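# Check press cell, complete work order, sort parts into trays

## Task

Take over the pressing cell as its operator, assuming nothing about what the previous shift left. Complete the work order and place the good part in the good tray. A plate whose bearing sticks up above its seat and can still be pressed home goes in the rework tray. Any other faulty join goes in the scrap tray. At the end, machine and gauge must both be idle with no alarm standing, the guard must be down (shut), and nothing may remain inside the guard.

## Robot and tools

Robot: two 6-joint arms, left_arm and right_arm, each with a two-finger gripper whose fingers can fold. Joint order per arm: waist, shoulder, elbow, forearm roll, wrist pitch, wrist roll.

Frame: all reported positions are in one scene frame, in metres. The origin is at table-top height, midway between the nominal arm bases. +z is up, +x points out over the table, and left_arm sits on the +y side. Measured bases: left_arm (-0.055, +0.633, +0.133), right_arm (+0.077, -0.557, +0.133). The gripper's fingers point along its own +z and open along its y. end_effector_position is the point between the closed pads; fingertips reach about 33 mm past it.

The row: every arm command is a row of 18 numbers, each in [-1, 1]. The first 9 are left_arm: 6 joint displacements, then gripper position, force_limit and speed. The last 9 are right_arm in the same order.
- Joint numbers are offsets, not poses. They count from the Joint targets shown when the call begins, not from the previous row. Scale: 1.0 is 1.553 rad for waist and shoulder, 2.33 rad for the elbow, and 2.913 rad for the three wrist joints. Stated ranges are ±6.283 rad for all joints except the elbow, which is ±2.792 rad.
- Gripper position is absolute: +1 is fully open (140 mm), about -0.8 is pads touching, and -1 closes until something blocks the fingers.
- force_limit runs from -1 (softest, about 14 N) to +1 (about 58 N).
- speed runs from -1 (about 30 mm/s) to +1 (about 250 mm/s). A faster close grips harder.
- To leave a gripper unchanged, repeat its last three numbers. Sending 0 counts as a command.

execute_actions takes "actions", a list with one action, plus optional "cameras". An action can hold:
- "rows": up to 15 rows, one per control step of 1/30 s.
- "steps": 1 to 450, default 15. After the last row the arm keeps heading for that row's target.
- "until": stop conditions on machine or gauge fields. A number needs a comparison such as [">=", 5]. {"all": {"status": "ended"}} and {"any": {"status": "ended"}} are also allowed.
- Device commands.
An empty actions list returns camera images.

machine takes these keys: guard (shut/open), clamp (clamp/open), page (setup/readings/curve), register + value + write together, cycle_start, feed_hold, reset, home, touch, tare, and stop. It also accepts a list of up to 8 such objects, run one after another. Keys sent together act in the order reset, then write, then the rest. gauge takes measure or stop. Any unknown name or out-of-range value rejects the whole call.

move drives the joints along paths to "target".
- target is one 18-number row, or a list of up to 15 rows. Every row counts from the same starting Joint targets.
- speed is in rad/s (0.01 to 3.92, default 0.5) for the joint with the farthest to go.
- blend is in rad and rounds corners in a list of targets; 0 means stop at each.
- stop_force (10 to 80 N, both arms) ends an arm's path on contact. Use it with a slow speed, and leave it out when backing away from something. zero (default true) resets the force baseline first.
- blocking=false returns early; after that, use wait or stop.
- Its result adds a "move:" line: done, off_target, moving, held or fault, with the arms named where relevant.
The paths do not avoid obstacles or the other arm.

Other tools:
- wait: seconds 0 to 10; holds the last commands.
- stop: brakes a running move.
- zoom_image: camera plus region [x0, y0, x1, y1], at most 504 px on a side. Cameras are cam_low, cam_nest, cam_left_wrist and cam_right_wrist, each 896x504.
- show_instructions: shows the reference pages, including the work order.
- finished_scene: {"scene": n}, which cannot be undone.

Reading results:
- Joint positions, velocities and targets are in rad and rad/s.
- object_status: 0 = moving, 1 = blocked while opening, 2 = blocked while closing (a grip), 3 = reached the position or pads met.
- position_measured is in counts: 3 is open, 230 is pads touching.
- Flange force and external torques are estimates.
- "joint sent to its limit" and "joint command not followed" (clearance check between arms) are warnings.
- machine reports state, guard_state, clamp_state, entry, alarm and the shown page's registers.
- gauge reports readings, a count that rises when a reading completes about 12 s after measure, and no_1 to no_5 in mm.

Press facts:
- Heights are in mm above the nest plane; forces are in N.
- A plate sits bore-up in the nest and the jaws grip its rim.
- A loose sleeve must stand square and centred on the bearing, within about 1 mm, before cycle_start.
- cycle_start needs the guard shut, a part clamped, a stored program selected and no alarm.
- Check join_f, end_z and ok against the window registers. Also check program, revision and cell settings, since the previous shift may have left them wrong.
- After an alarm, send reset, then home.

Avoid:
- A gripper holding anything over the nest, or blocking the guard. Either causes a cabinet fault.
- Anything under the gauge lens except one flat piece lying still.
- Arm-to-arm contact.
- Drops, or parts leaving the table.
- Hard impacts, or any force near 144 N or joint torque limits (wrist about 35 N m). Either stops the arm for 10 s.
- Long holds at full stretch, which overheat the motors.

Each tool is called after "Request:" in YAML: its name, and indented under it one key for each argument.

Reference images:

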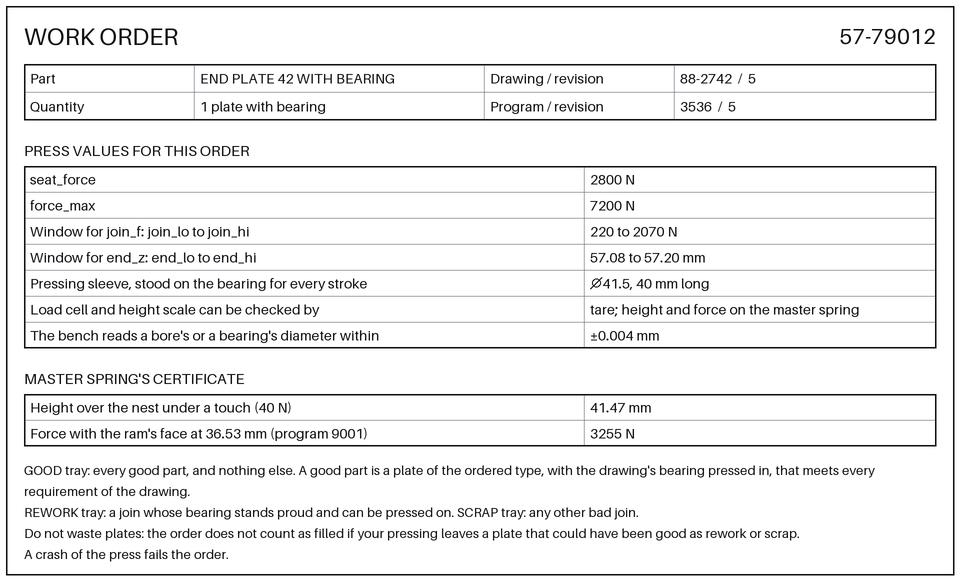

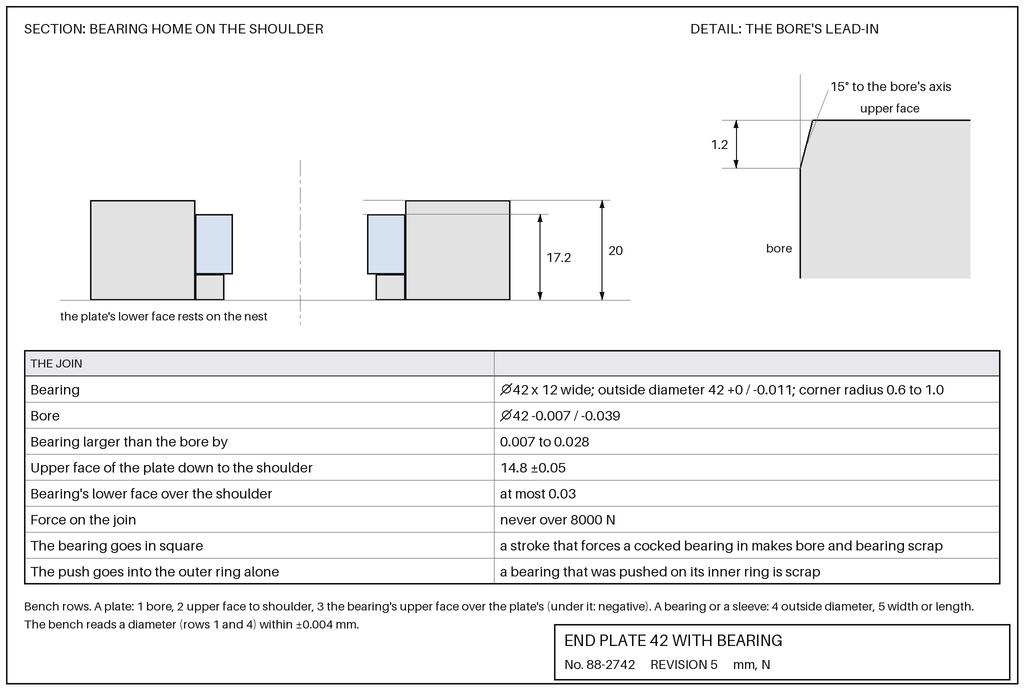

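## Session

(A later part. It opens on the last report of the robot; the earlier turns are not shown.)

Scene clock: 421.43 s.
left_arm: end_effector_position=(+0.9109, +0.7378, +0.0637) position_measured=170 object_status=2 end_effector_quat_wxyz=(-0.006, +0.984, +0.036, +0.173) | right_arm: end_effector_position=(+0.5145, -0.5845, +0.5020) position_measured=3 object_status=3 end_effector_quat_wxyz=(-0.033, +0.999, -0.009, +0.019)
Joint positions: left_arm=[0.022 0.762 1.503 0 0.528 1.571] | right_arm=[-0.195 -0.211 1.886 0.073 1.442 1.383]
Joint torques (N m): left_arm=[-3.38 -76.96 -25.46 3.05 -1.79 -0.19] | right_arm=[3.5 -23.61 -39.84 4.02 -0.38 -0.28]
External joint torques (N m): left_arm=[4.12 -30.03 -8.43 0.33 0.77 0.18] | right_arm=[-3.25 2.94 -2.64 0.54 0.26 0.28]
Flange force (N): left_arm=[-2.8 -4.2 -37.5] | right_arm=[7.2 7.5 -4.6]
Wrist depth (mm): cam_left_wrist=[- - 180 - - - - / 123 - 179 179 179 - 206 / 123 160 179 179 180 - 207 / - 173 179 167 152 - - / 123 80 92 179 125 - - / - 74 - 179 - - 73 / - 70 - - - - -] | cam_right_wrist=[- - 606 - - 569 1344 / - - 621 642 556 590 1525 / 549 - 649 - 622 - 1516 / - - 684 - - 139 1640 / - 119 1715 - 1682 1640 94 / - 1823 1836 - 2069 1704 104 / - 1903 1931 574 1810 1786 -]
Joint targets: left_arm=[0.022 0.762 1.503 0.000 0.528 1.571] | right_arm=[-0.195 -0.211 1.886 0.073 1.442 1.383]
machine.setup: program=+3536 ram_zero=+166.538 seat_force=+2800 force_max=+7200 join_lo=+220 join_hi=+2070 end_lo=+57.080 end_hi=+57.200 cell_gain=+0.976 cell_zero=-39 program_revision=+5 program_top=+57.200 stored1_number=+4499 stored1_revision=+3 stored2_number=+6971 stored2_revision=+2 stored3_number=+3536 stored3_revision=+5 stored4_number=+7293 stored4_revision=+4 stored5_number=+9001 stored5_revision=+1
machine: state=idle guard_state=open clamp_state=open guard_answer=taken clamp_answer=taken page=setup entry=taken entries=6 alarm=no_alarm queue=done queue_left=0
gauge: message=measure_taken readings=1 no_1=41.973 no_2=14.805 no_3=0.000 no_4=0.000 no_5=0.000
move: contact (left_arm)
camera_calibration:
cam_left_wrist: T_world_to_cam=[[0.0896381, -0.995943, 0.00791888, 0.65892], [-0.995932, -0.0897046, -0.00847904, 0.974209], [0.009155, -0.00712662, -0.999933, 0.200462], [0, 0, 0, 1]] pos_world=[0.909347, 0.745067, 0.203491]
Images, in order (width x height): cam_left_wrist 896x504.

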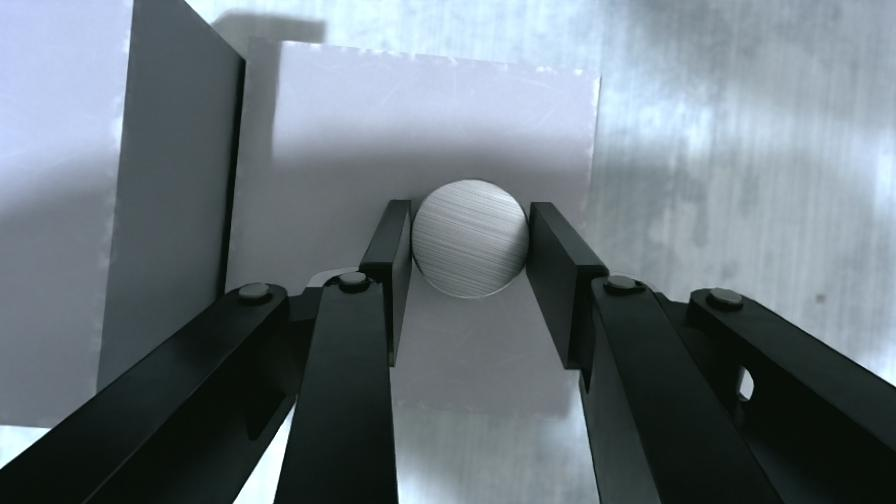

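Request:
execute_actions:
  actions:
    - {"rows":[[0,0,0,0,0,0,-0.05,0,-1,0,0,0,0,0,0,1,1,1]],"steps":35}

Request:
move:
  target:
    - [0,-0.0393,-0.0090,0,0.0281,0,-0.05,0,-1,0,0,0,0,0,0,1,1,1]
    - [-0.1429,-0.2273,0.2176,0,-0.0532,0,-0.05,0,-1,0,0,0,0,0,0,1,1,1]
  speed: [0.1,0.5]
  blend: [0.02,0]

Request:
execute_actions:
  actions:
    - {"gauge":{"measure":true},"steps":420,"until":{"gauge":{"readings":["=",2]}}}

Scene clock: 425.60 s.
left_arm: end_effector_position=(+0.9109, +0.7378, +0.0637) position_measured=135 object_status=3 end_effector_quat_wxyz=(-0.006, +0.984, +0.036, +0.173) | right_arm: end_effector_position=(+0.5145, -0.5845, +0.5020) position_measured=3 object_status=3 end_effector_quat_wxyz=(-0.033, +0.999, -0.009, +0.019)
Joint positions: left_arm=[0.022 0.762 1.503 0 0.528 1.571] | right_arm=[-0.195 -0.211 1.886 0.073 1.442 1.383]
Joint torques (N m): left_arm=[-2.14 -104.07 -33.15 3.26 -1.06 -0.14] | right_arm=[3.34 -23.48 -40.09 4.02 -0.37 -0.27]
External joint torques (N m): left_arm=[2.52 -1.83 -0.43 0.09 0.06 0.14] | right_arm=[-3.22 2.89 -2.32 0.52 0.25 0.26]
Flange force (N): left_arm=[-0.4 -3.1 -2.4] | right_arm=[6.7 7.4 -4.1]
Wrist depth (mm): cam_left_wrist=[- 140 181 180 - - 207 / - - 178 179 179 - - / - 181 178 178 180 - - / - 141 154 166 167 - - / - 88 109 179 147 91 86 / - - 178 178 178 - - / - - - - - - 74] | cam_right_wrist=[- - 594 - - 568 1337 / - - 611 - - 574 1394 / - 627 - 647 - - 1440 / - 119 705 668 - 139 1507 / - 120 1629 - 1661 139 94 / - 1836 1704 - 1561 1693 104 / - 1931 1903 564 1762 1774 -]
Joint targets: left_arm=[0.022 0.762 1.503 0.000 0.528 1.571] | right_arm=[-0.195 -0.211 1.886 0.073 1.442 1.383]
machine.setup: program=+3536 ram_zero=+166.538 seat_force=+2800 force_max=+7200 join_lo=+220 join_hi=+2070 end_lo=+57.080 end_hi=+57.200 cell_gain=+0.976 cell_zero=-39 program_revision=+5 program_top=+57.200 stored1_number=+4499 stored1_revision=+3 stored2_number=+6971 stored2_revision=+2 stored3_number=+3536 stored3_revision=+5 stored4_number=+7293 stored4_revision=+4 stored5_number=+9001 stored5_revision=+1
machine: state=idle guard_state=open clamp_state=open guard_answer=taken clamp_answer=taken page=setup entry=taken entries=6 alarm=no_alarm queue=done queue_left=0
gauge: message=measure_taken readings=1 no_1=41.973 no_2=14.805 no_3=0.000 no_4=0.000 no_5=0.000

Scene clock: 427.83 s.
left_arm: end_effector_position=(+0.6719, +0.5584, +0.1225) position_measured=135 object_status=3 end_effector_quat_wxyz=(+0.013, +0.982, -0.074, +0.173) | right_arm: end_effector_position=(+0.5145, -0.5845, +0.5020) position_measured=3 object_status=3 end_effector_quat_wxyz=(-0.033, +0.999, -0.009, +0.019)
Joint positions: left_arm=[-0.2 0.409 2.01 0 0.373 1.571] | right_arm=[-0.195 -0.211 1.886 0.073 1.442 1.383]
Joint torques (N m): left_arm=[-1.89 -69.33 -28.72 2.84 -1.19 -0.1] | right_arm=[3.4 -23.68 -40.12 4.01 -0.4 -0.31]
External joint torques (N m): left_arm=[2.25 -1.46 -0.32 0.04 0.19 0.1] | right_arm=[-3.25 3.22 -2.32 0.54 0.28 0.3]
Flange force (N): left_arm=[-0.1 -3.8 -2.6] | right_arm=[7.2 7.4 -4.1]
Wrist depth (mm): cam_left_wrist=[262 - - - - - - / - - 262 - 258 265 - / - 263 259 267 223 223 266 / - 263 137 266 148 223 - / - 88 107 262 - 91 86 / - - 260 261 - - - / - - - 262 - - 74] | cam_right_wrist=[- - 608 - 541 608 1337 / - - 622 639 - 1387 1387 / 574 - 653 - - - 1465 / 526 120 675 653 672 139 1440 / - 119 1727 - 1640 1590 94 / - 1836 1798 599 1682 1682 104 / - 1917 1889 572 1836 1750 -]
Joint targets: left_arm=[-0.200 0.409 2.010 0.000 0.373 1.571] | right_arm=[-0.195 -0.211 1.886 0.073 1.442 1.383]
machine.setup: program=+3536 ram_zero=+166.538 seat_force=+2800 force_max=+7200 join_lo=+220 join_hi=+2070 end_lo=+57.080 end_hi=+57.200 cell_gain=+0.976 cell_zero=-39 program_revision=+5 program_top=+57.200 stored1_number=+4499 stored1_revision=+3 stored2_number=+6971 stored2_revision=+2 stored3_number=+3536 stored3_revision=+5 stored4_number=+7293 stored4_revision=+4 stored5_number=+9001 stored5_revision=+1
machine: state=idle guard_state=open clamp_state=open guard_answer=taken clamp_answer=taken page=setup entry=taken entries=6 alarm=no_alarm queue=done queue_left=0
gauge: message=measure_taken readings=1 no_1=41.973 no_2=14.805 no_3=0.000 no_4=0.000 no_5=0.000
move: done

Scene clock: 440.03 s.
left_arm: end_effector_position=(+0.6718, +0.5584, +0.1225) position_measured=135 object_status=3 end_effector_quat_wxyz=(+0.013, +0.982, -0.074, +0.173) | right_arm: end_effector_position=(+0.5145, -0.5845, +0.5020) position_measured=3 object_status=3 end_effector_quat_wxyz=(-0.033, +0.999, -0.009, +0.019)
Joint positions: left_arm=[-0.2 0.409 2.01 0 0.373 1.571] | right_arm=[-0.195 -0.211 1.886 0.073 1.442 1.383]
Joint torques (N m): left_arm=[-1.94 -69.39 -29.09 2.75 -1.15 -0.08] | right_arm=[3.23 -23.45 -39.9 4.03 -0.44 -0.22]
External joint torques (N m): left_arm=[2.08 -1.42 0.09 0.13 0.15 0.08] | right_arm=[-3.25 2.97 -2.61 0.52 0.32 0.22]
Flange force (N): left_arm=[-0.9 -3.3 -2.6] | right_arm=[7.1 7.6 -4.7]
Wrist depth (mm): cam_left_wrist=[267 - 264 - - - - / - - 260 - - 265 - / 261 260 - - 225 224 - / - - 123 259 148 224 265 / - 88 109 260 129 91 87 / - - 261 261 - - - / - - - 261 - - 74] | cam_right_wrist=[- - 601 572 572 566 1323 / - - 618 - - 602 1409 / - 636 660 - - 1543 1425 / - 129 663 686 - 139 1498 / - 120 1661 - 1682 1609 94 / - 1774 1849 585 1798 1693 104 / - 1903 1889 570 1836 1810 -]
Joint targets: left_arm=[-0.200 0.409 2.010 0.000 0.373 1.571] | right_arm=[-0.195 -0.211 1.886 0.073 1.442 1.383]
Tool commands: left_gripper/position=-0.05 left_gripper/force_limit=+0.0 left_gripper/speed=-1.0 right_gripper/position=+1.0 right_gripper/force_limit=+1.0 right_gripper/speed=+1.0
machine.setup: program=+3536 ram_zero=+166.538 seat_force=+2800 force_max=+7200 join_lo=+220 join_hi=+2070 end_lo=+57.080 end_hi=+57.200 cell_gain=+0.976 cell_zero=-39 program_revision=+5 program_top=+57.200 stored1_number=+4499 stored1_revision=+3 stored2_number=+6971 stored2_revision=+2 stored3_number=+3536 stored3_revision=+5 stored4_number=+7293 stored4_revision=+4 stored5_number=+9001 stored5_revision=+1
machine: state=idle guard_state=open clamp_state=open guard_answer=taken clamp_answer=taken page=setup entry=taken entries=6 alarm=no_alarm queue=done queue_left=0
gauge: message=measure_taken readings=2 no_1=0.000 no_2=0.000 no_3=0.000 no_4=41.999 no_5=12.010

Request:
move:
  target:
    - [0.1429,0.1880,-0.2266,0,0.0814,0,-0.05,0,-1,0,0,0,0,0,0,1,1,1]
    - [0.1429,0.2273,-0.2176,0,0.0532,0,-0.05,0,-1,0,0,0,0,0,0,1,1,1]
  speed: [0.5,0.12]
  blend: [0.02,0]

Request:
execute_actions:
  actions:
    - {"rows":[[0,0,0,0,0,0,-1,0,-1,0,0,0,0,0,0,1,1,1]],"steps":60}

Request:
move:
  target:
    - [0,-0.0393,-0.0090,0,0.0281,0,-1,0,-1,0,0,0,0,0,0,1,1,1]
    - [-0.3364,-0.1961,0.1786,0,-0.0384,0,-1,0,-1,0,0,0,0,0,0,1,1,1]
    - [-0.3364,-0.1401,0.1891,0,-0.0767,0,-1,0,-1,0,0,0,0,0,0,1,1,1]
  speed: [0.1,0.5,0.1]
  blend: [0.02,0.01,0]
  cameras: ["cam_left_wrist"]

Scene clock: 449.33 s.
left_arm: end_effector_position=(+0.9108, +0.7378, +0.0636) position_measured=135 object_status=3 end_effector_quat_wxyz=(-0.006, +0.984, +0.036, +0.173) | right_arm: end_effector_position=(+0.5145, -0.5845, +0.5020) position_measured=3 object_status=3 end_effector_quat_wxyz=(-0.033, +0.999, -0.009, +0.019)
Joint positions: left_arm=[0.022 0.762 1.503 0 0.528 1.571] | right_arm=[-0.195 -0.211 1.886 0.073 1.442 1.383]
Joint torques (N m): left_arm=[-2.25 -103.88 -33.55 3.26 -1.05 -0.07] | right_arm=[3.67 -23.49 -40.01 4 -0.36 -0.31]
External joint torques (N m): left_arm=[2.67 -1.91 0.01 0.09 0.05 0.07] | right_arm=[-3.63 2.86 -2.47 0.55 0.25 0.31]
Flange force (N): left_arm=[-1.5 -3.1 -2.7] | right_arm=[6.7 8.3 -4.4]
Wrist depth (mm): cam_left_wrist=[- - 178 - - - - / 122 135 179 179 179 207 208 / - - 178 178 179 - - / - 180 154 167 167 - - / - 88 108 178 147 91 86 / - - 178 178 179 - - / - - - - - - 74] | cam_right_wrist=[- - 589 - - 574 1344 / 538 - 622 615 601 - 1394 / 566 634 642 699 628 625 1372 / - 119 657 - 653 139 1490 / - 119 - - 1682 - 94 / - 104 - - 1738 1750 104 / - 1903 1862 566 1774 1750 -]
Joint targets: left_arm=[0.022 0.762 1.503 0.000 0.528 1.571] | right_arm=[-0.195 -0.211 1.886 0.073 1.442 1.383]
machine.setup: program=+3536 ram_zero=+166.538 seat_force=+2800 force_max=+7200 join_lo=+220 join_hi=+2070 end_lo=+57.080 end_hi=+57.200 cell_gain=+0.976 cell_zero=-39 program_revision=+5 program_top=+57.200 stored1_number=+4499 stored1_revision=+3 stored2_number=+6971 stored2_revision=+2 stored3_number=+3536 stored3_revision=+5 stored4_number=+7293 stored4_revision=+4 stored5_number=+9001 stored5_revision=+1
machine: state=idle guard_state=open clamp_state=open guard_answer=taken clamp_answer=taken page=setup entry=taken entries=6 alarm=no_alarm queue=done queue_left=0
gauge: message=measure_taken readings=2 no_1=0.000 no_2=0.000 no_3=0.000 no_4=41.999 no_5=12.010
move: done

Scene clock: 451.53 s.
left_arm: end_effector_position=(+0.9109, +0.7378, +0.0637) position_measured=170 object_status=2 end_effector_quat_wxyz=(-0.006, +0.984, +0.036, +0.173) | right_arm: end_effector_position=(+0.5145, -0.5845, +0.5020) position_measured=3 object_status=3 end_effector_quat_wxyz=(-0.033, +0.999, -0.009, +0.019)
Joint positions: left_arm=[0.022 0.762 1.503 0 0.528 1.571] | right_arm=[-0.195 -0.211 1.886 0.073 1.442 1.383]
Joint torques (N m): left_arm=[-2.89 -96.11 -31.96 3.2 -1.79 -0.15] | right_arm=[3.21 -24.15 -40.02 4 -0.4 -0.23]
External joint torques (N m): left_arm=[3.38 -9.63 -1.6 0.15 0.79 0.15] | right_arm=[-3.12 3.68 -2.34 0.53 0.29 0.22]
Flange force (N): left_arm=[-2.7 -3.8 -13.1] | right_arm=[8.0 7.4 -4.0]
Wrist depth (mm): cam_left_wrist=[- - 179 204 - 205 - / - - 178 179 180 - - / - - 178 179 179 203 - / - - 178 167 167 204 207 / - 79 92 178 125 - - / - 74 - 179 - - 73 / - 71 - - - - -] | cam_right_wrist=[- - 593 - - 589 1323 / - 637 608 - - 1317 1552 / 583 - 653 634 - 1465 1465 / - 119 - - 658 141 1580 / - 119 1629 - 1498 1609 94 / - 97 1849 574 1762 1715 104 / - 1903 1903 577 1750 1810 -]
Joint targets: left_arm=[0.022 0.762 1.503 0.000 0.528 1.571] | right_arm=[-0.195 -0.211 1.886 0.073 1.442 1.383]
machine.setup: program=+3536 ram_zero=+166.538 seat_force=+2800 force_max=+7200 join_lo=+220 join_hi=+2070 end_lo=+57.080 end_hi=+57.200 cell_gain=+0.976 cell_zero=-39 program_revision=+5 program_top=+57.200 stored1_number=+4499 stored1_revision=+3 stored2_number=+6971 stored2_revision=+2 stored3_number=+3536 stored3_revision=+5 stored4_number=+7293 stored4_revision=+4 stored5_number=+9001 stored5_revision=+1
machine: state=idle guard_state=open clamp_state=open guard_answer=taken clamp_answer=taken page=setup entry=taken entries=6 alarm=no_alarm queue=done queue_left=0
gauge: message=measure_taken readings=2 no_1=0.000 no_2=0.000 no_3=0.000 no_4=41.999 no_5=12.010

Scene clock: 454.83 s.
left_arm: end_effector_position=(+0.6574, +0.3271, +0.0596) position_measured=170 object_status=2 end_effector_quat_wxyz=(+0.039, +0.960, -0.220, +0.169) | right_arm: end_effector_position=(+0.5145, -0.5845, +0.5020) position_measured=3 object_status=3 end_effector_quat_wxyz=(-0.033, +0.999, -0.009, +0.019)
Joint positions: left_arm=[-0.501 0.544 1.944 0 0.305 1.571] | right_arm=[-0.195 -0.211 1.886 0.073 1.442 1.383]
Joint torques (N m): left_arm=[-3.09 -60.33 -19.18 2.47 0.25 -0.12] | right_arm=[3.33 -23.92 -39.91 4.02 -0.42 -0.34]
External joint torques (N m): left_arm=[3.24 -20.8 -7.55 0.17 -1.25 0.12] | right_arm=[-3.27 3.12 -2.55 0.52 0.31 0.33]
Flange force (N): left_arm=[2.5 -4.6 -29.5] | right_arm=[7.3 7.4 -4.5]
Wrist depth (mm): cam_left_wrist=[199 - - - - - 163 / 198 - - - - - 177 / - - 197 167 - - 180 / 201 - - 166 151 - 202 / 157 83 92 - 125 - 202 / - 74 - - - - 73 / - 70 - - - - -] | cam_right_wrist=[- - - - 578 - 1304 / 541 - - - 582 1543 1402 / 583 642 - - - - 1432 / - 119 693 690 - 139 1473 / - 119 1693 807 1629 1629 95 / - 1810 1810 - 1715 1704 104 / - 1889 1876 577 1786 1798 -]
Joint targets: left_arm=[-0.501 0.544 1.944 0.000 0.305 1.571] | right_arm=[-0.195 -0.211 1.886 0.073 1.442 1.383]
machine.setup: program=+3536 ram_zero=+166.538 seat_force=+2800 force_max=+7200 join_lo=+220 join_hi=+2070 end_lo=+57.080 end_hi=+57.200 cell_gain=+0.976 cell_zero=-39 program_revision=+5 program_top=+57.200 stored1_number=+4499 stored1_revision=+3 stored2_number=+6971 stored2_revision=+2 stored3_number=+3536 stored3_revision=+5 stored4_number=+7293 stored4_revision=+4 stored5_number=+9001 stored5_revision=+1
machine: state=idle guard_state=open clamp_state=open guard_answer=taken clamp_answer=taken page=setup entry=taken entries=6 alarm=no_alarm queue=done queue_left=0
gauge: message=measure_taken readings=2 no_1=0.000 no_2=0.000 no_3=0.000 no_4=41.999 no_5=12.010
move: done
camera_calibration:
cam_left_wrist: T_world_to_cam=[[-0.41937, -0.907782, 0.00783439, 0.578448], [-0.907802, 0.419301, -0.00909134, 0.460504], [0.00496798, -0.0109247, -0.999928, 0.199748], [0, 0, 0, 1]] pos_world=[0.659638, 0.334197, 0.199388]
Images, in order (width x height): cam_left_wrist 896x504.

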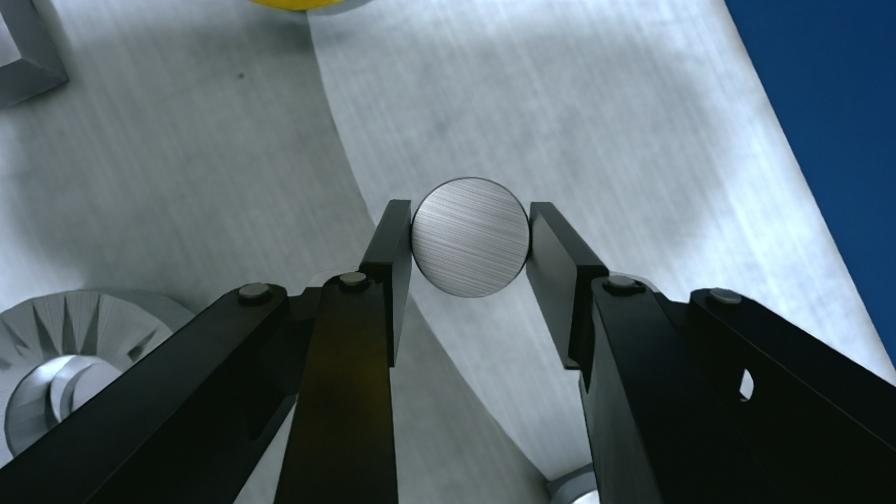

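Request:
execute_actions:
  actions:
    - {"rows":[[0,0,0,0,0,0,-0.05,0,-1,0,0,0,0,0,0,1,1,1]],"steps":30}

Request:
move:
  target:
    - [0,-0.0560,-0.0107,0,0.0381,0,-0.05,0,-1,0,0,0,0,0,0,1,1,1]
    - [-0.0479,-0.1395,0.0811,0,0.0093,0,0.3,0,-1,0,0,0,0,0,0,1,1,1]
  speed: [0.15,0.4]
  blend: [0.02,0]
  cameras: ["cam_left_wrist"]

Scene clock: 460.43 s.
left_arm: end_effector_position=(+0.6573, +0.3271, +0.0594) position_measured=135 object_status=3 end_effector_quat_wxyz=(+0.039, +0.960, -0.220, +0.169) | right_arm: end_effector_position=(+0.5145, -0.5845, +0.5020) position_measured=3 object_status=3 end_effector_quat_wxyz=(-0.033, +0.999, -0.009, +0.019)
Joint positions: left_arm=[-0.501 0.544 1.944 0 0.305 1.571] | right_arm=[-0.195 -0.211 1.886 0.073 1.442 1.383]
Joint torques (N m): left_arm=[-1.29 -79.02 -26.43 2.49 -1.11 -0.03] | right_arm=[3.21 -23.94 -40.04 4 -0.35 -0.33]
External joint torques (N m): left_arm=[1.43 -2.01 -0.32 0.16 0.11 0.03] | right_arm=[-3.27 3.43 -2.29 0.52 0.24 0.33]
Flange force (N): left_arm=[-0.2 -1.9 -3.3] | right_arm=[7.5 7.5 -3.9]
Wrist depth (mm): cam_left_wrist=[- 202 - - 202 203 164 / - 200 - - - - 179 / 197 - - 166 - 203 181 / - - 123 166 148 206 - / - 88 107 - 116 91 90 / - - - - - - - / - - - - 199 - 74] | cam_right_wrist=[- - - - 566 - 1330 / - - - - - - 1402 / 585 - - - - 616 1561 / - 119 - - 649 140 1525 / - 112 1738 830 1650 1590 95 / - 1823 1774 - - 1727 104 / - 1917 1862 567 1774 1849 -]
Joint targets: left_arm=[-0.501 0.544 1.944 0.000 0.305 1.571] | right_arm=[-0.195 -0.211 1.886 0.073 1.442 1.383]
machine.setup: program=+3536 ram_zero=+166.538 seat_force=+2800 force_max=+7200 join_lo=+220 join_hi=+2070 end_lo=+57.080 end_hi=+57.200 cell_gain=+0.976 cell_zero=-39 program_revision=+5 program_top=+57.200 stored1_number=+4499 stored1_revision=+3 stored2_number=+6971 stored2_revision=+2 stored3_number=+3536 stored3_revision=+5 stored4_number=+7293 stored4_revision=+4 stored5_number=+9001 stored5_revision=+1
machine: state=idle guard_state=open clamp_state=open guard_answer=taken clamp_answer=taken page=setup entry=taken entries=6 alarm=no_alarm queue=done queue_left=0
gauge: message=measure_taken readings=2 no_1=0.000 no_2=0.000 no_3=0.000 no_4=41.999 no_5=12.010

Scene clock: 463.20 s.
left_arm: end_effector_position=(+0.5381, +0.3297, +0.1257) position_measured=91 object_status=0 end_effector_quat_wxyz=(+0.045, +0.951, -0.255, +0.168) | right_arm: end_effector_position=(+0.5145, -0.5845, +0.5020) position_measured=3 object_status=3 end_effector_quat_wxyz=(-0.033, +0.999, -0.009, +0.019)
Joint positions: left_arm=[-0.575 0.328 2.133 0 0.332 1.571] | right_arm=[-0.195 -0.211 1.886 0.073 1.442 1.383]
Joint torques (N m): left_arm=[-2.41 -59.9 -27.39 2.61 -1.06 -0.1] | right_arm=[3.08 -23.53 -39.99 3.99 -0.4 -0.26]
External joint torques (N m): left_arm=[2.62 -1.53 -0.31 0.14 0.06 0.1] | right_arm=[-2.96 2.7 -2.51 0.56 0.28 0.26]
Flange force (N): left_arm=[-0.3 -4.8 -2.8] | right_arm=[6.7 6.8 -4.5]
Wrist depth (mm): cam_left_wrist=[- 269 232 - 268 222 171 / 224 231 - - 267 235 180 / 238 224 - - - 247 198 / 224 - 136 236 268 129 227 / - 78 - - 271 104 202 / - - 219 - 232 - - / - - 226 - - - -] | cam_right_wrist=[- - 582 - - - 1337 / 535 - - - - - 1372 / - - - 641 - - 1465 / - 119 668 653 - 139 1448 / - 119 1715 - 1609 1609 94 / - 1849 1836 - 1715 1715 104 / - 1946 1862 574 1774 1762 -]
Joint targets: left_arm=[-0.575 0.328 2.133 0.000 0.332 1.571] | right_arm=[-0.195 -0.211 1.886 0.073 1.442 1.383]
machine.setup: program=+3536 ram_zero=+166.538 seat_force=+2800 force_max=+7200 join_lo=+220 join_hi=+2070 end_lo=+57.080 end_hi=+57.200 cell_gain=+0.976 cell_zero=-39 program_revision=+5 program_top=+57.200 stored1_number=+4499 stored1_revision=+3 stored2_number=+6971 stored2_revision=+2 stored3_number=+3536 stored3_revision=+5 stored4_number=+7293 stored4_revision=+4 stored5_number=+9001 stored5_revision=+1
machine: state=idle guard_state=open clamp_state=open guard_answer=taken clamp_answer=taken page=setup entry=taken entries=6 alarm=no_alarm queue=done queue_left=0
gauge: message=measure_taken readings=2 no_1=0.000 no_2=0.000 no_3=0.000 no_4=41.999 no_5=12.010
move: done
camera_calibration:
cam_left_wrist: T_world_to_cam=[[-0.485726, -0.874076, 0.00788127, 0.554823], [-0.8741, 0.485654, -0.00940262, 0.311705], [0.00439103, -0.0114561, -0.999925, 0.266949], [0, 0, 0, 1]] pos_world=[0.540781, 0.336635, 0.265487]
Images, in order (width x height): cam_left_wrist 896x504.

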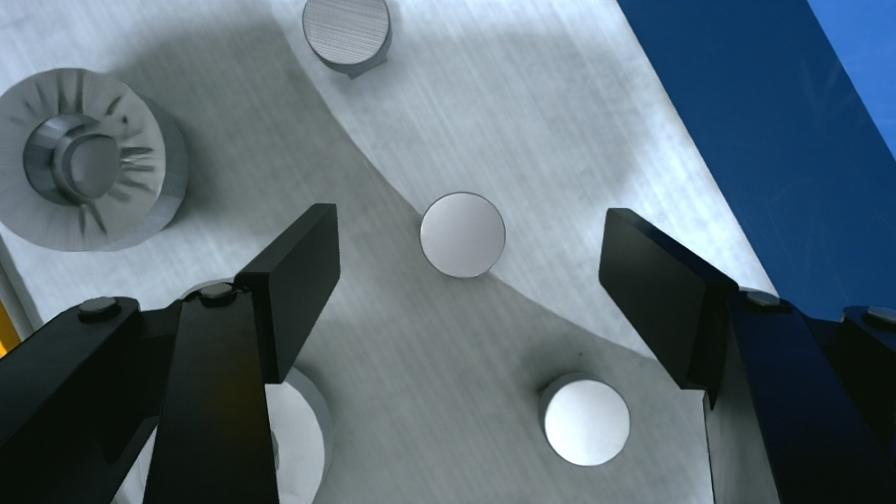

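Request:
move:
  target: [0,0.0685,0.0081,0,-0.0432,0,0.3,0,-1,0,0,0,0,0,0,1,1,1]
  speed: 0.1

Request:
execute_actions:
  actions:
    - {"rows":[[0,0,0,0,0,0,-1,0,-1,0,0,0,0,0,0,1,1,1]],"steps":110}
  cameras: ["cam_left_wrist"]

Request:
move:
  target:
    - [0,-0.0654,-0.0117,0,0.0444,0,-1,0,-1,0,0,0,0,0,0,1,1,1]
    - [0.3844,0.1719,-0.2876,0,0.1387,0,-1,0,-1,0,0,0,0,0,0,1,1,1]
  speed: [0.15,0.5]
  blend: [0.02,0]

Request:
move:
  target: [0,0.0426,0.0099,0,-0.0306,0,-1,0,-1,0,0,0,0,0,0,1,1,1]
  speed: 0.03
  stop_force: 10
  cameras: ["cam_left_wrist"]

Scene clock: 469.83 s.
left_arm: end_effector_position=(+0.5419, +0.3275, +0.0607) position_measured=91 object_status=3 end_effector_quat_wxyz=(+0.045, +0.951, -0.255, +0.168) | right_arm: end_effector_position=(+0.5145, -0.5845, +0.5020) position_measured=3 object_status=3 end_effector_quat_wxyz=(-0.033, +0.999, -0.009, +0.019)
Joint positions: left_arm=[-0.575 0.434 2.152 0 0.206 1.571] | right_arm=[-0.195 -0.211 1.886 0.073 1.442 1.383]
Joint torques (N m): left_arm=[-2.37 -66 -23.17 2.13 -1.11 -0.14] | right_arm=[3.31 -23.54 -39.94 4.07 -0.41 -0.3]
External joint torques (N m): left_arm=[2.63 -1.66 -0.19 0.16 0.11 0.14] | right_arm=[-3.14 3.05 -2.48 0.47 0.29 0.29]
Flange force (N): left_arm=[-0.1 -4.8 -3.2] | right_arm=[7.2 7.2 -4.4]
Wrist depth (mm): cam_left_wrist=[- - 200 - 203 - 160 / - - 203 - 203 - 178 / 173 - 204 169 201 - 185 / - - 140 168 157 - 197 / - 78 - - 204 103 - / - - - - 204 - - / - - 202 - 176 - -] | cam_right_wrist=[- 598 595 - - - 1317 / - - 618 - - - 1379 / 545 667 631 - - 1425 1448 / 549 119 - - - 139 1498 / - 120 1693 - 1650 1609 94 / - 1836 1786 - 1704 1693 104 / - 1946 1849 576 1849 1774 -]
Joint targets: left_arm=[-0.575 0.434 2.152 0.000 0.206 1.571] | right_arm=[-0.195 -0.211 1.886 0.073 1.442 1.383]
machine.setup: program=+3536 ram_zero=+166.538 seat_force=+2800 force_max=+7200 join_lo=+220 join_hi=+2070 end_lo=+57.080 end_hi=+57.200 cell_gain=+0.976 cell_zero=-39 program_revision=+5 program_top=+57.200 stored1_number=+4499 stored1_revision=+3 stored2_number=+6971 stored2_revision=+2 stored3_number=+3536 stored3_revision=+5 stored4_number=+7293 stored4_revision=+4 stored5_number=+9001 stored5_revision=+1
machine: state=idle guard_state=open clamp_state=open guard_answer=taken clamp_answer=taken page=setup entry=taken entries=6 alarm=no_alarm queue=done queue_left=0
gauge: message=measure_taken readings=2 no_1=0.000 no_2=0.000 no_3=0.000 no_4=41.999 no_5=12.010
move: done

Scene clock: 473.70 s.
left_arm: end_effector_position=(+0.5419, +0.3275, +0.0607) position_measured=170 object_status=2 end_effector_quat_wxyz=(+0.045, +0.951, -0.255, +0.168) | right_arm: end_effector_position=(+0.5145, -0.5845, +0.5020) position_measured=3 object_status=3 end_effector_quat_wxyz=(-0.033, +0.999, -0.009, +0.019)
Joint positions: left_arm=[-0.575 0.434 2.152 0 0.206 1.571] | right_arm=[-0.195 -0.211 1.886 0.073 1.442 1.383]
Joint torques (N m): left_arm=[-2.75 -55.06 -18.59 2.14 -0.08 -0.11] | right_arm=[3.23 -23.53 -39.99 4.04 -0.37 -0.27]
External joint torques (N m): left_arm=[2.84 -12.84 -4.88 0.16 -0.94 0.11] | right_arm=[-3.08 3.24 -2.23 0.48 0.26 0.27]
Flange force (N): left_arm=[2.8 -4.9 -21.0] | right_arm=[7.2 7.1 -3.9]
Wrist depth (mm): cam_left_wrist=[202 - - - - 203 164 / - - 201 - 203 - 179 / - 202 - 202 - 201 191 / - - - 168 152 201 194 / - 83 92 202 125 - - / - 74 - - - - 73 / - 70 - - - - -] | cam_right_wrist=[524 598 598 - 566 569 1323 / - - 619 - - - 1372 / - 665 634 636 633 1507 1498 / - 120 - 697 653 141 1534 / - 120 1715 - 1640 1580 94 / - 1786 1823 - 1693 1704 104 / - 1917 1917 548 1774 1715 -]
Joint targets: left_arm=[-0.575 0.434 2.152 0.000 0.206 1.571] | right_arm=[-0.195 -0.211 1.886 0.073 1.442 1.383]
machine.setup: program=+3536 ram_zero=+166.538 seat_force=+2800 force_max=+7200 join_lo=+220 join_hi=+2070 end_lo=+57.080 end_hi=+57.200 cell_gain=+0.976 cell_zero=-39 program_revision=+5 program_top=+57.200 stored1_number=+4499 stored1_revision=+3 stored2_number=+6971 stored2_revision=+2 stored3_number=+3536 stored3_revision=+5 stored4_number=+7293 stored4_revision=+4 stored5_number=+9001 stored5_revision=+1
machine: state=idle guard_state=open clamp_state=open guard_answer=taken clamp_answer=taken page=setup entry=taken entries=6 alarm=no_alarm queue=done queue_left=0
gauge: message=measure_taken readings=2 no_1=0.000 no_2=0.000 no_3=0.000 no_4=41.999 no_5=12.010
camera_calibration:
cam_left_wrist: T_world_to_cam=[[-0.48573, -0.874074, 0.00785201, 0.555217], [-0.874095, 0.485651, -0.0100728, 0.315531], [0.004991, -0.011756, -0.999918, 0.201682], [0, 0, 0, 1]] pos_world=[0.544482, 0.334434, 0.200484]
Images, in order (width x height): cam_left_wrist 896x504.

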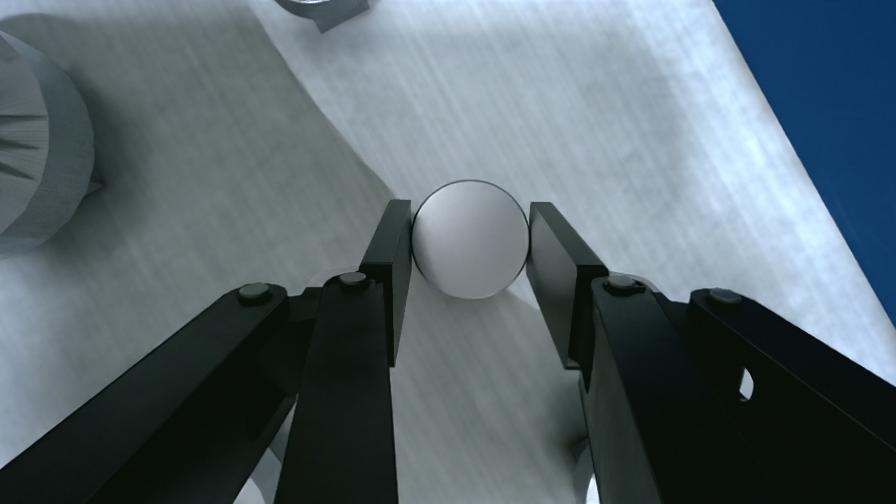

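Scene clock: 476.20 s.
left_arm: end_effector_position=(+0.9110, +0.7381, +0.1257) position_measured=170 object_status=2 end_effector_quat_wxyz=(-0.006, +0.984, +0.036, +0.173) | right_arm: end_effector_position=(+0.5145, -0.5845, +0.5020) position_measured=3 object_status=3 end_effector_quat_wxyz=(-0.033, +0.999, -0.009, +0.019)
Joint positions: left_arm=[0.022 0.701 1.482 0 0.61 1.571] | right_arm=[-0.195 -0.211 1.886 0.073 1.442 1.383]
Joint torques (N m): left_arm=[-2.18 -102.33 -36.13 3.5 -1.21 -0.1] | right_arm=[3.13 -23.7 -39.95 4.02 -0.38 -0.31]
External joint torques (N m): left_arm=[2.34 -1.01 0.37 0.07 0.2 0.1] | right_arm=[-3.17 3.29 -2.33 0.5 0.28 0.31]
Flange force (N): left_arm=[-1.5 -2.8 -1.7] | right_arm=[7.4 7.2 -4.1]
Wrist depth (mm): cam_left_wrist=[- - - - 267 266 - / 264 - 241 241 269 - 268 / 263 - 241 240 242 - - / - - 240 168 151 - - / - 80 92 241 125 - 272 / - 74 - - - - 73 / - 70 - - - - -] | cam_right_wrist=[- 612 608 583 577 572 1351 / - - - 593 605 601 1387 / - - - - 622 619 1456 / - 120 - - 612 150 1516 / - 119 1619 - 1650 1619 94 / - 103 1798 627 1682 1738 104 / - 2086 1876 572 1836 1786 -]
Joint targets: left_arm=[0.022 0.701 1.482 0.000 0.610 1.571] | right_arm=[-0.195 -0.211 1.886 0.073 1.442 1.383]
machine.setup: program=+3536 ram_zero=+166.538 seat_force=+2800 force_max=+7200 join_lo=+220 join_hi=+2070 end_lo=+57.080 end_hi=+57.200 cell_gain=+0.976 cell_zero=-39 program_revision=+5 program_top=+57.200 stored1_number=+4499 stored1_revision=+3 stored2_number=+6971 stored2_revision=+2 stored3_number=+3536 stored3_revision=+5 stored4_number=+7293 stored4_revision=+4 stored5_number=+9001 stored5_revision=+1
machine: state=idle guard_state=open clamp_state=open guard_answer=taken clamp_answer=taken page=setup entry=taken entries=6 alarm=no_alarm queue=done queue_left=0
gauge: message=measure_taken readings=2 no_1=0.000 no_2=0.000 no_3=0.000 no_4=41.999 no_5=12.010
move: done

Scene clock: 479.50 s.
left_arm: end_effector_position=(+0.9114, +0.7379, +0.0646) position_measured=170 object_status=2 end_effector_quat_wxyz=(-0.006, +0.984, +0.036, +0.174) | right_arm: end_effector_position=(+0.5145, -0.5845, +0.5020) position_measured=3 object_status=3 end_effector_quat_wxyz=(-0.033, +0.999, -0.009, +0.019)
Joint positions: left_arm=[0.022 0.761 1.503 0 0.528 1.571] | right_arm=[-0.195 -0.211 1.886 0.073 1.442 1.383]
Joint torques (N m): left_arm=[-3.63 -78.84 -25.3 2.97 -1.24 -0.09] | right_arm=[3.58 -23.64 -39.9 4.02 -0.39 -0.29]
External joint torques (N m): left_arm=[3.79 -27.27 -8.42 0.38 0.23 0.09] | right_arm=[-3.41 3.34 -2.44 0.52 0.27 0.28]
Flange force (N): left_arm=[-1.5 -3.8 -33.2] | right_arm=[7.5 7.9 -4.2]
Wrist depth (mm): cam_left_wrist=[- 132 181 179 210 - - / - - 180 180 180 203 211 / - 158 180 180 179 207 209 / - 151 179 168 152 206 - / - 80 92 179 125 - 208 / - 74 - 180 - - 73 / - 70 - - - - -] | cam_right_wrist=[- - - 585 - 570 1344 / - - 613 606 603 595 1417 / - 647 - - - - 1465 / - 120 - - - 139 1516 / - 119 1727 - 1629 1590 95 / - 1810 1738 732 1693 1704 104 / - 1946 1889 578 1693 1762 -]
Joint targets: left_arm=[0.022 0.761 1.503 0.000 0.529 1.571] | right_arm=[-0.195 -0.211 1.886 0.073 1.442 1.383]
machine.setup: program=+3536 ram_zero=+166.538 seat_force=+2800 force_max=+7200 join_lo=+220 join_hi=+2070 end_lo=+57.080 end_hi=+57.200 cell_gain=+0.976 cell_zero=-39 program_revision=+5 program_top=+57.200 stored1_number=+4499 stored1_revision=+3 stored2_number=+6971 stored2_revision=+2 stored3_number=+3536 stored3_revision=+5 stored4_number=+7293 stored4_revision=+4 stored5_number=+9001 stored5_revision=+1
machine: state=idle guard_state=open clamp_state=open guard_answer=taken clamp_answer=taken page=setup entry=taken entries=6 alarm=no_alarm queue=done queue_left=0
gauge: message=measure_taken readings=2 no_1=0.000 no_2=0.000 no_3=0.000 no_4=41.999 no_5=12.010
move: contact (left_arm)
camera_calibration:
cam_left_wrist: T_world_to_cam=[[0.0898304, -0.995926, 0.00790196, 0.658801], [-0.995906, -0.0899031, -0.00938279, 0.974836], [0.010055, -0.00702675, -0.999925, 0.200461], [0, 0, 0, 1]] pos_world=[0.90965, 0.745166, 0.204387]
Images, in order (width x height): cam_left_wrist 896x504.

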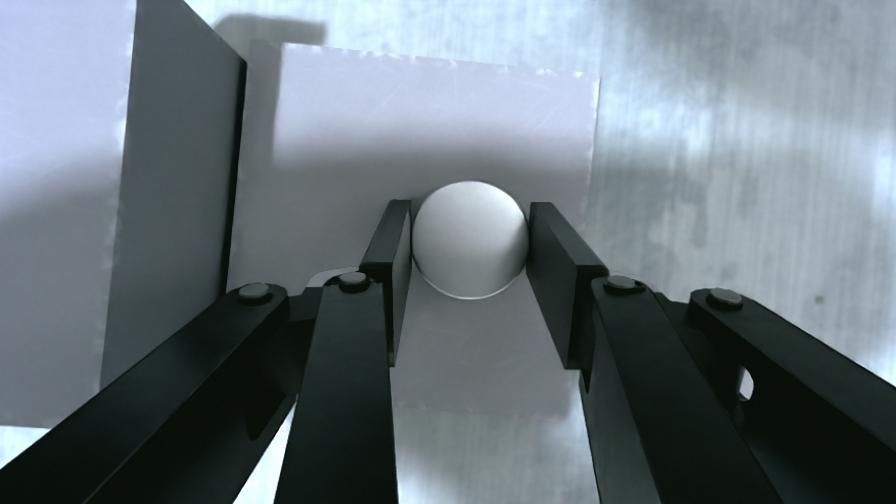

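Smoothly working. Release, retreat, measure.

Request:
execute_actions:
  actions:
    - {"rows":[[0,0,0,0,0,0,-0.05,0,-1,0,0,0,0,0,0,1,1,1]],"steps":35}

Request:
move:
  target:
    - [0,-0.0393,-0.0090,0,0.0281,0,-0.05,0,-1,0,0,0,0,0,0,1,1,1]
    - [-0.1429,-0.2267,0.2176,0,-0.0535,0,-0.05,0,-1,0,0,0,0,0,0,1,1,1]
  speed: [0.1,0.5]
  blend: [0.02,0]

Request:
execute_actions:
  actions:
    - {"gauge":{"measure":true},"steps":420,"until":{"gauge":{"readings":["=",3]}}}

Scene clock: 482.83 s.
left_arm: end_effector_position=(+0.9113, +0.7379, +0.0646) position_measured=135 object_status=3 end_effector_quat_wxyz=(-0.006, +0.984, +0.036, +0.173) | right_arm: end_effector_position=(+0.5145, -0.5845, +0.5020) position_measured=3 object_status=3 end_effector_quat_wxyz=(-0.033, +0.999, -0.009, +0.019) end_effector_velocity=(+0.000, +0.002, +0.000) end_effector_angular_velocity=(+0.001, +0.000, +0.005)
Joint positions: left_arm=[0.022 0.761 1.503 0 0.529 1.571] | right_arm=[-0.195 -0.211 1.886 0.073 1.442 1.383]
Joint velocities: left_arm=[within noise] | right_arm=[0.005 0 0 0.001 0 0]
Joint torques (N m): left_arm=[-1.56 -104.59 -33.6 3.26 -1.01 -0.13] | right_arm=[3.95 -23.55 -39.88 4.05 -0.41 -0.28]
External joint torques (N m): left_arm=[1.88 -0.94 0.11 0.08 0.02 0.13] | right_arm=[-3.86 3.03 -2.64 0.5 0.29 0.28]
Flange force (N): left_arm=[-1.0 -2.3 -1.4] | right_arm=[7.1 8.9 -4.8]
Wrist depth (mm): cam_left_wrist=[- 150 181 181 - 205 - / 123 - 179 179 180 206 - / 123 - 179 179 178 - - / - - 154 168 148 - - / - 88 108 179 147 91 86 / - - 179 179 179 - - / - - - - - - 74] | cam_right_wrist=[- - 621 579 569 566 1330 / 530 - 621 628 616 - 1394 / - - 653 - - 1344 1465 / - 119 - 674 712 139 1448 / - 119 1715 1629 1640 1671 94 / - 1862 1810 590 1810 1671 104 / - 1975 1946 556 1774 1823 -]
Joint targets: left_arm=[0.022 0.761 1.503 0.000 0.529 1.571] | right_arm=[-0.195 -0.211 1.886 0.073 1.442 1.383]
machine.setup: program=+3536 ram_zero=+166.538 seat_force=+2800 force_max=+7200 join_lo=+220 join_hi=+2070 end_lo=+57.080 end_hi=+57.200 cell_gain=+0.976 cell_zero=-39 program_revision=+5 program_top=+57.200 stored1_number=+4499 stored1_revision=+3 stored2_number=+6971 stored2_revision=+2 stored3_number=+3536 stored3_revision=+5 stored4_number=+7293 stored4_revision=+4 stored5_number=+9001 stored5_revision=+1
machine: state=idle guard_state=open clamp_state=open guard_answer=taken clamp_answer=taken page=setup entry=taken entries=6 alarm=no_alarm queue=done queue_left=0
gauge: message=measure_taken readings=2 no_1=0.000 no_2=0.000 no_3=0.000 no_4=41.999 no_5=12.010

Scene clock: 485.07 s.
left_arm: end_effector_position=(+0.6724, +0.5584, +0.1226) position_measured=135 object_status=3 end_effector_quat_wxyz=(+0.013, +0.982, -0.073, +0.174) | right_arm: end_effector_position=(+0.5145, -0.5845, +0.5020) position_measured=3 object_status=3 end_effector_quat_wxyz=(-0.033, +0.999, -0.009, +0.019)
Joint positions: left_arm=[-0.2 0.409 2.01 0 0.373 1.571] | right_arm=[-0.195 -0.211 1.886 0.073 1.442 1.383]
Joint torques (N m): left_arm=[-2.68 -69.42 -29.57 2.76 -1.12 -0.05] | right_arm=[3.05 -23.36 -39.87 4.04 -0.42 -0.31]
External joint torques (N m): left_arm=[3.05 -1.68 0.4 0.13 0.11 0.05] | right_arm=[-2.98 2.64 -2.58 0.51 0.31 0.31]
Flange force (N): left_arm=[-1.8 -4.7 -3.0] | right_arm=[6.7 6.7 -4.6]
Wrist depth (mm): cam_left_wrist=[- - 260 - - 267 - / - 261 - - - 267 266 / - 267 - - 225 222 - / 263 - 123 260 148 224 - / - 88 109 261 115 91 86 / - - 261 262 264 - - / - - - 261 - - 74] | cam_right_wrist=[- - - - 587 567 1323 / - - 609 589 612 1372 1379 / - - 652 - - 1337 1465 / 530 120 - - 624 141 1507 / - 119 1704 884 1580 149 94 / - 1810 1862 - 1810 1715 104 / - 1917 1876 562 1786 1774 -]
Joint targets: left_arm=[-0.200 0.409 2.010 0.000 0.373 1.571] | right_arm=[-0.195 -0.211 1.886 0.073 1.442 1.383]
machine.setup: program=+3536 ram_zero=+166.538 seat_force=+2800 force_max=+7200 join_lo=+220 join_hi=+2070 end_lo=+57.080 end_hi=+57.200 cell_gain=+0.976 cell_zero=-39 program_revision=+5 program_top=+57.200 stored1_number=+4499 stored1_revision=+3 stored2_number=+6971 stored2_revision=+2 stored3_number=+3536 stored3_revision=+5 stored4_number=+7293 stored4_revision=+4 stored5_number=+9001 stored5_revision=+1
machine: state=idle guard_state=open clamp_state=open guard_answer=taken clamp_answer=taken page=setup entry=taken entries=6 alarm=no_alarm queue=done queue_left=0
gauge: message=measure_taken readings=2 no_1=0.000 no_2=0.000 no_3=0.000 no_4=41.999 no_5=12.010
move: done

Scene clock: 497.27 s.
left_arm: end_effector_position=(+0.6724, +0.5584, +0.1226) position_measured=135 object_status=3 end_effector_quat_wxyz=(+0.013, +0.982, -0.073, +0.174) | right_arm: end_effector_position=(+0.5145, -0.5845, +0.5020) position_measured=3 object_status=3 end_effector_quat_wxyz=(-0.033, +0.999, -0.009, +0.019)
Joint positions: left_arm=[-0.2 0.409 2.01 0 0.373 1.571] | right_arm=[-0.195 -0.211 1.886 0.073 1.442 1.383]
Joint torques (N m): left_arm=[-2.25 -69.03 -28.82 2.78 -1.08 -0.12] | right_arm=[3.42 -23.99 -39.99 4.05 -0.38 -0.27]
External joint torques (N m): left_arm=[2.36 -1.98 -0.3 0.11 0.07 0.12] | right_arm=[-3.3 2.9 -2.56 0.5 0.27 0.27]
Flange force (N): left_arm=[-0.6 -3.9 -3.3] | right_arm=[7.0 7.6 -4.5]
Wrist depth (mm): cam_left_wrist=[- - - - 266 - 268 / - - - - - 267 - / - - - - 230 223 - / - - 124 265 171 231 - / - 88 108 261 116 91 86 / - - 261 261 - - - / - - - 260 - - 74] | cam_right_wrist=[- - - 581 - - 1337 / - - - 609 - 598 1402 / - - - 642 - 1174 1498 / - 119 693 - 637 149 1525 / - 119 1609 - 1571 1650 95 / - 1798 1798 - 1823 1727 104 / - 1903 1836 564 1836 1762 -]
Joint targets: left_arm=[-0.200 0.409 2.010 0.000 0.373 1.571] | right_arm=[-0.195 -0.211 1.886 0.073 1.442 1.383]
Tool commands: left_gripper/position=-0.05 left_gripper/force_limit=+0.0 left_gripper/speed=-1.0 right_gripper/position=+1.0 right_gripper/force_limit=+1.0 right_gripper/speed=+1.0
machine.setup: program=+3536 ram_zero=+166.538 seat_force=+2800 force_max=+7200 join_lo=+220 join_hi=+2070 end_lo=+57.080 end_hi=+57.200 cell_gain=+0.976 cell_zero=-39 program_revision=+5 program_top=+57.200 stored1_number=+4499 stored1_revision=+3 stored2_number=+6971 stored2_revision=+2 stored3_number=+3536 stored3_revision=+5 stored4_number=+7293 stored4_revision=+4 stored5_number=+9001 stored5_revision=+1
machine: state=idle guard_state=open clamp_state=open guard_answer=taken clamp_answer=taken page=setup entry=taken entries=6 alarm=no_alarm queue=done queue_left=0
gauge: message=measure_taken readings=3 no_1=0.000 no_2=0.000 no_3=0.000 no_4=42.000 no_5=12.008

Request:
move:
  target:
    - [0.1429,0.1880,-0.2266,0,0.0814,0,-0.05,0,-1,0,0,0,0,0,0,1,1,1]
    - [0.1429,0.2273,-0.2176,0,0.0532,0,-0.05,0,-1,0,0,0,0,0,0,1,1,1]
  speed: [0.5,0.12]
  blend: [0.02,0]

Request:
execute_actions:
  actions:
    - {"rows":[[0,0,0,0,0,0,-1,0,-1,0,0,0,0,0,0,1,1,1]],"steps":60}

Request:
move:
  target:
    - [0,-0.0393,-0.0090,0,0.0281,0,-1,0,-1,0,0,0,0,0,0,1,1,1]
    - [-0.3847,-0.2766,0.2669,0,-0.0662,0,-1,0,-1,0,0,0,0,0,0,1,1,1]
    - [-0.3847,-0.2102,0.2786,0,-0.1109,0,-1,0,-1,0,0,0,0,0,0,1,1,1]
  speed: [0.1,0.5,0.1]
  blend: [0.02,0.01,0]
  cameras: ["cam_left_wrist"]

Scene clock: 501.73 s.
left_arm: end_effector_position=(+0.9113, +0.7379, +0.0637) position_measured=135 object_status=3 end_effector_quat_wxyz=(-0.006, +0.984, +0.036, +0.173) | right_arm: end_effector_position=(+0.5145, -0.5845, +0.5020) position_measured=3 object_status=3 end_effector_quat_wxyz=(-0.033, +0.999, -0.009, +0.019)
Joint positions: left_arm=[0.022 0.762 1.503 0 0.528 1.571] | right_arm=[-0.195 -0.211 1.886 0.073 1.442 1.383]
Joint torques (N m): left_arm=[-2.29 -104.9 -33.52 3.27 -1.11 -0.18] | right_arm=[3.61 -23.8 -40.01 4.02 -0.36 -0.29]
External joint torques (N m): left_arm=[2.73 -1.28 -0.16 0.1 0.1 0.18] | right_arm=[-3.58 3.46 -2.26 0.5 0.24 0.29]
Flange force (N): left_arm=[-0.5 -3.4 -1.8] | right_arm=[7.4 8.3 -3.9]
Wrist depth (mm): cam_left_wrist=[- - 178 181 - - - / 122 - 179 179 180 - - / - 177 178 179 179 - 207 / - - 155 167 148 203 205 / - 88 109 179 147 91 90 / - - 178 179 180 - - / - - - - - - 74] | cam_right_wrist=[- - 581 601 - - 1337 / 532 - - - 601 1358 1358 / - - - - 624 1481 1456 / - 119 647 630 - 139 1534 / - 112 1693 - 1704 139 94 / - 1750 1849 - 1693 1715 104 / - 1931 1876 574 1774 1762 -]
Joint targets: left_arm=[0.022 0.762 1.503 0.000 0.528 1.571] | right_arm=[-0.195 -0.211 1.886 0.073 1.442 1.383]
machine.setup: program=+3536 ram_zero=+166.538 seat_force=+2800 force_max=+7200 join_lo=+220 join_hi=+2070 end_lo=+57.080 end_hi=+57.200 cell_gain=+0.976 cell_zero=-39 program_revision=+5 program_top=+57.200 stored1_number=+4499 stored1_revision=+3 stored2_number=+6971 stored2_revision=+2 stored3_number=+3536 stored3_revision=+5 stored4_number=+7293 stored4_revision=+4 stored5_number=+9001 stored5_revision=+1
machine: state=idle guard_state=open clamp_state=open guard_answer=taken clamp_answer=taken page=setup entry=taken entries=6 alarm=no_alarm queue=done queue_left=0
gauge: message=measure_taken readings=3 no_1=0.000 no_2=0.000 no_3=0.000 no_4=42.000 no_5=12.008
move: done

Scene clock: 503.93 s.
left_arm: end_effector_position=(+0.9114, +0.7380, +0.0638) position_measured=170 object_status=2 end_effector_quat_wxyz=(-0.006, +0.984, +0.036, +0.173) | right_arm: end_effector_position=(+0.5145, -0.5845, +0.5020) position_measured=3 object_status=3 end_effector_quat_wxyz=(-0.033, +0.999, -0.009, +0.019)
Joint positions: left_arm=[0.022 0.762 1.503 0 0.528 1.571] | right_arm=[-0.195 -0.211 1.886 0.073 1.442 1.383]
Joint torques (N m): left_arm=[-2.8 -96.36 -32.76 3.02 -2.14 -0.09] | right_arm=[3.37 -23.76 -39.95 3.99 -0.39 -0.32]
External joint torques (N m): left_arm=[2.96 -9.64 -0.84 0.32 1.13 0.09] | right_arm=[-3.39 3.18 -2.56 0.55 0.26 0.31]
Flange force (N): left_arm=[-4.0 -3.0 -13.9] | right_arm=[7.4 7.7 -4.5]
Wrist depth (mm): cam_left_wrist=[- 134 180 178 - - 204 / - - 178 179 179 - - / 123 - 178 179 180 - - / 122 178 178 167 151 - - / - 83 89 179 125 - - / - - - 179 - - 73 / - 70 - 204 - - -] | cam_right_wrist=[- - - 574 - 549 1337 / - - - - 586 - - / - - - 642 624 622 1465 / - - - - - 139 1490 / - 119 1750 - 1650 1609 94 / - 1798 1798 590 1715 1727 104 / - 1931 - 578 1823 1786 -]
Joint targets: left_arm=[0.022 0.762 1.503 0.000 0.528 1.571] | right_arm=[-0.195 -0.211 1.886 0.073 1.442 1.383]
machine.setup: program=+3536 ram_zero=+166.538 seat_force=+2800 force_max=+7200 join_lo=+220 join_hi=+2070 end_lo=+57.080 end_hi=+57.200 cell_gain=+0.976 cell_zero=-39 program_revision=+5 program_top=+57.200 stored1_number=+4499 stored1_revision=+3 stored2_number=+6971 stored2_revision=+2 stored3_number=+3536 stored3_revision=+5 stored4_number=+7293 stored4_revision=+4 stored5_number=+9001 stored5_revision=+1
machine: state=idle guard_state=open clamp_state=open guard_answer=taken clamp_answer=taken page=setup entry=taken entries=6 alarm=no_alarm queue=done queue_left=0
gauge: message=measure_taken readings=3 no_1=0.000 no_2=0.000 no_3=0.000 no_4=42.000 no_5=12.008

Scene clock: 507.67 s.
left_arm: end_effector_position=(+0.5417, +0.3272, +0.0597) position_measured=170 object_status=2 end_effector_quat_wxyz=(+0.045, +0.951, -0.256, +0.168) | right_arm: end_effector_position=(+0.5145, -0.5845, +0.5020) position_measured=3 object_status=3 end_effector_quat_wxyz=(-0.033, +0.999, -0.009, +0.019)
Joint positions: left_arm=[-0.575 0.436 2.152 0 0.205 1.571] | right_arm=[-0.195 -0.211 1.886 0.073 1.442 1.383]
Joint torques (N m): left_arm=[-2.54 -66.52 -23.5 2.13 -1.16 -0.2] | right_arm=[3.16 -23.53 -39.83 4.03 -0.41 -0.31]
External joint torques (N m): left_arm=[2.57 -0.83 0.26 0.16 0.16 0.2] | right_arm=[-2.92 2.47 -2.76 0.54 0.3 0.31]
Flange force (N): left_arm=[-0.6 -5.0 -1.9] | right_arm=[6.7 6.5 -4.9]
Wrist depth (mm): cam_left_wrist=[200 - - - - 203 164 / - - - - - - 177 / - 199 201 168 - - 186 / - - - 167 151 202 195 / - 80 92 166 125 - 202 / - 74 - 201 - - 73 / - 70 - 200 - - -] | cam_right_wrist=[- - - 593 570 603 1365 / - 624 - 599 - 597 1402 / 577 - 650 636 - - 1465 / - 119 - - - 139 1507 / - 119 1727 - 1650 1619 94 / - 1823 1823 615 1704 1693 104 / - 1931 525 570 1823 1798 -]
Joint targets: left_arm=[-0.575 0.436 2.152 0.000 0.205 1.571] | right_arm=[-0.195 -0.211 1.886 0.073 1.442 1.383]
machine.setup: program=+3536 ram_zero=+166.538 seat_force=+2800 force_max=+7200 join_lo=+220 join_hi=+2070 end_lo=+57.080 end_hi=+57.200 cell_gain=+0.976 cell_zero=-39 program_revision=+5 program_top=+57.200 stored1_number=+4499 stored1_revision=+3 stored2_number=+6971 stored2_revision=+2 stored3_number=+3536 stored3_revision=+5 stored4_number=+7293 stored4_revision=+4 stored5_number=+9001 stored5_revision=+1
machine: state=idle guard_state=open clamp_state=open guard_answer=taken clamp_answer=taken page=setup entry=taken entries=6 alarm=no_alarm queue=done queue_left=0
gauge: message=measure_taken readings=3 no_1=0.000 no_2=0.000 no_3=0.000 no_4=42.000 no_5=12.008
move: done
camera_calibration:
cam_left_wrist: T_world_to_cam=[[-0.486116, -0.873859, 0.00782803, 0.55506], [-0.873883, 0.486044, -0.00949346, 0.315213], [0.00449118, -0.0114557, -0.999924, 0.200754], [0, 0, 0, 1]] pos_world=[0.544381, 0.334137, 0.199386]
Images, in order (width x height): cam_left_wrist 896x504.

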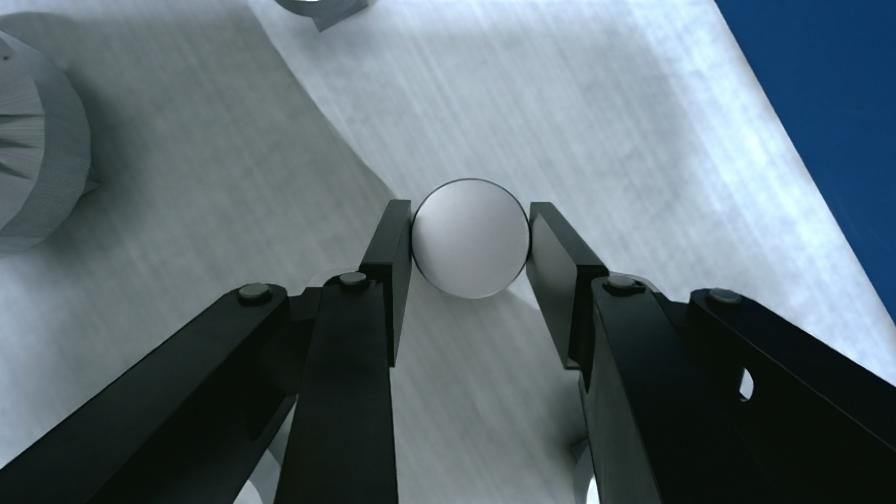

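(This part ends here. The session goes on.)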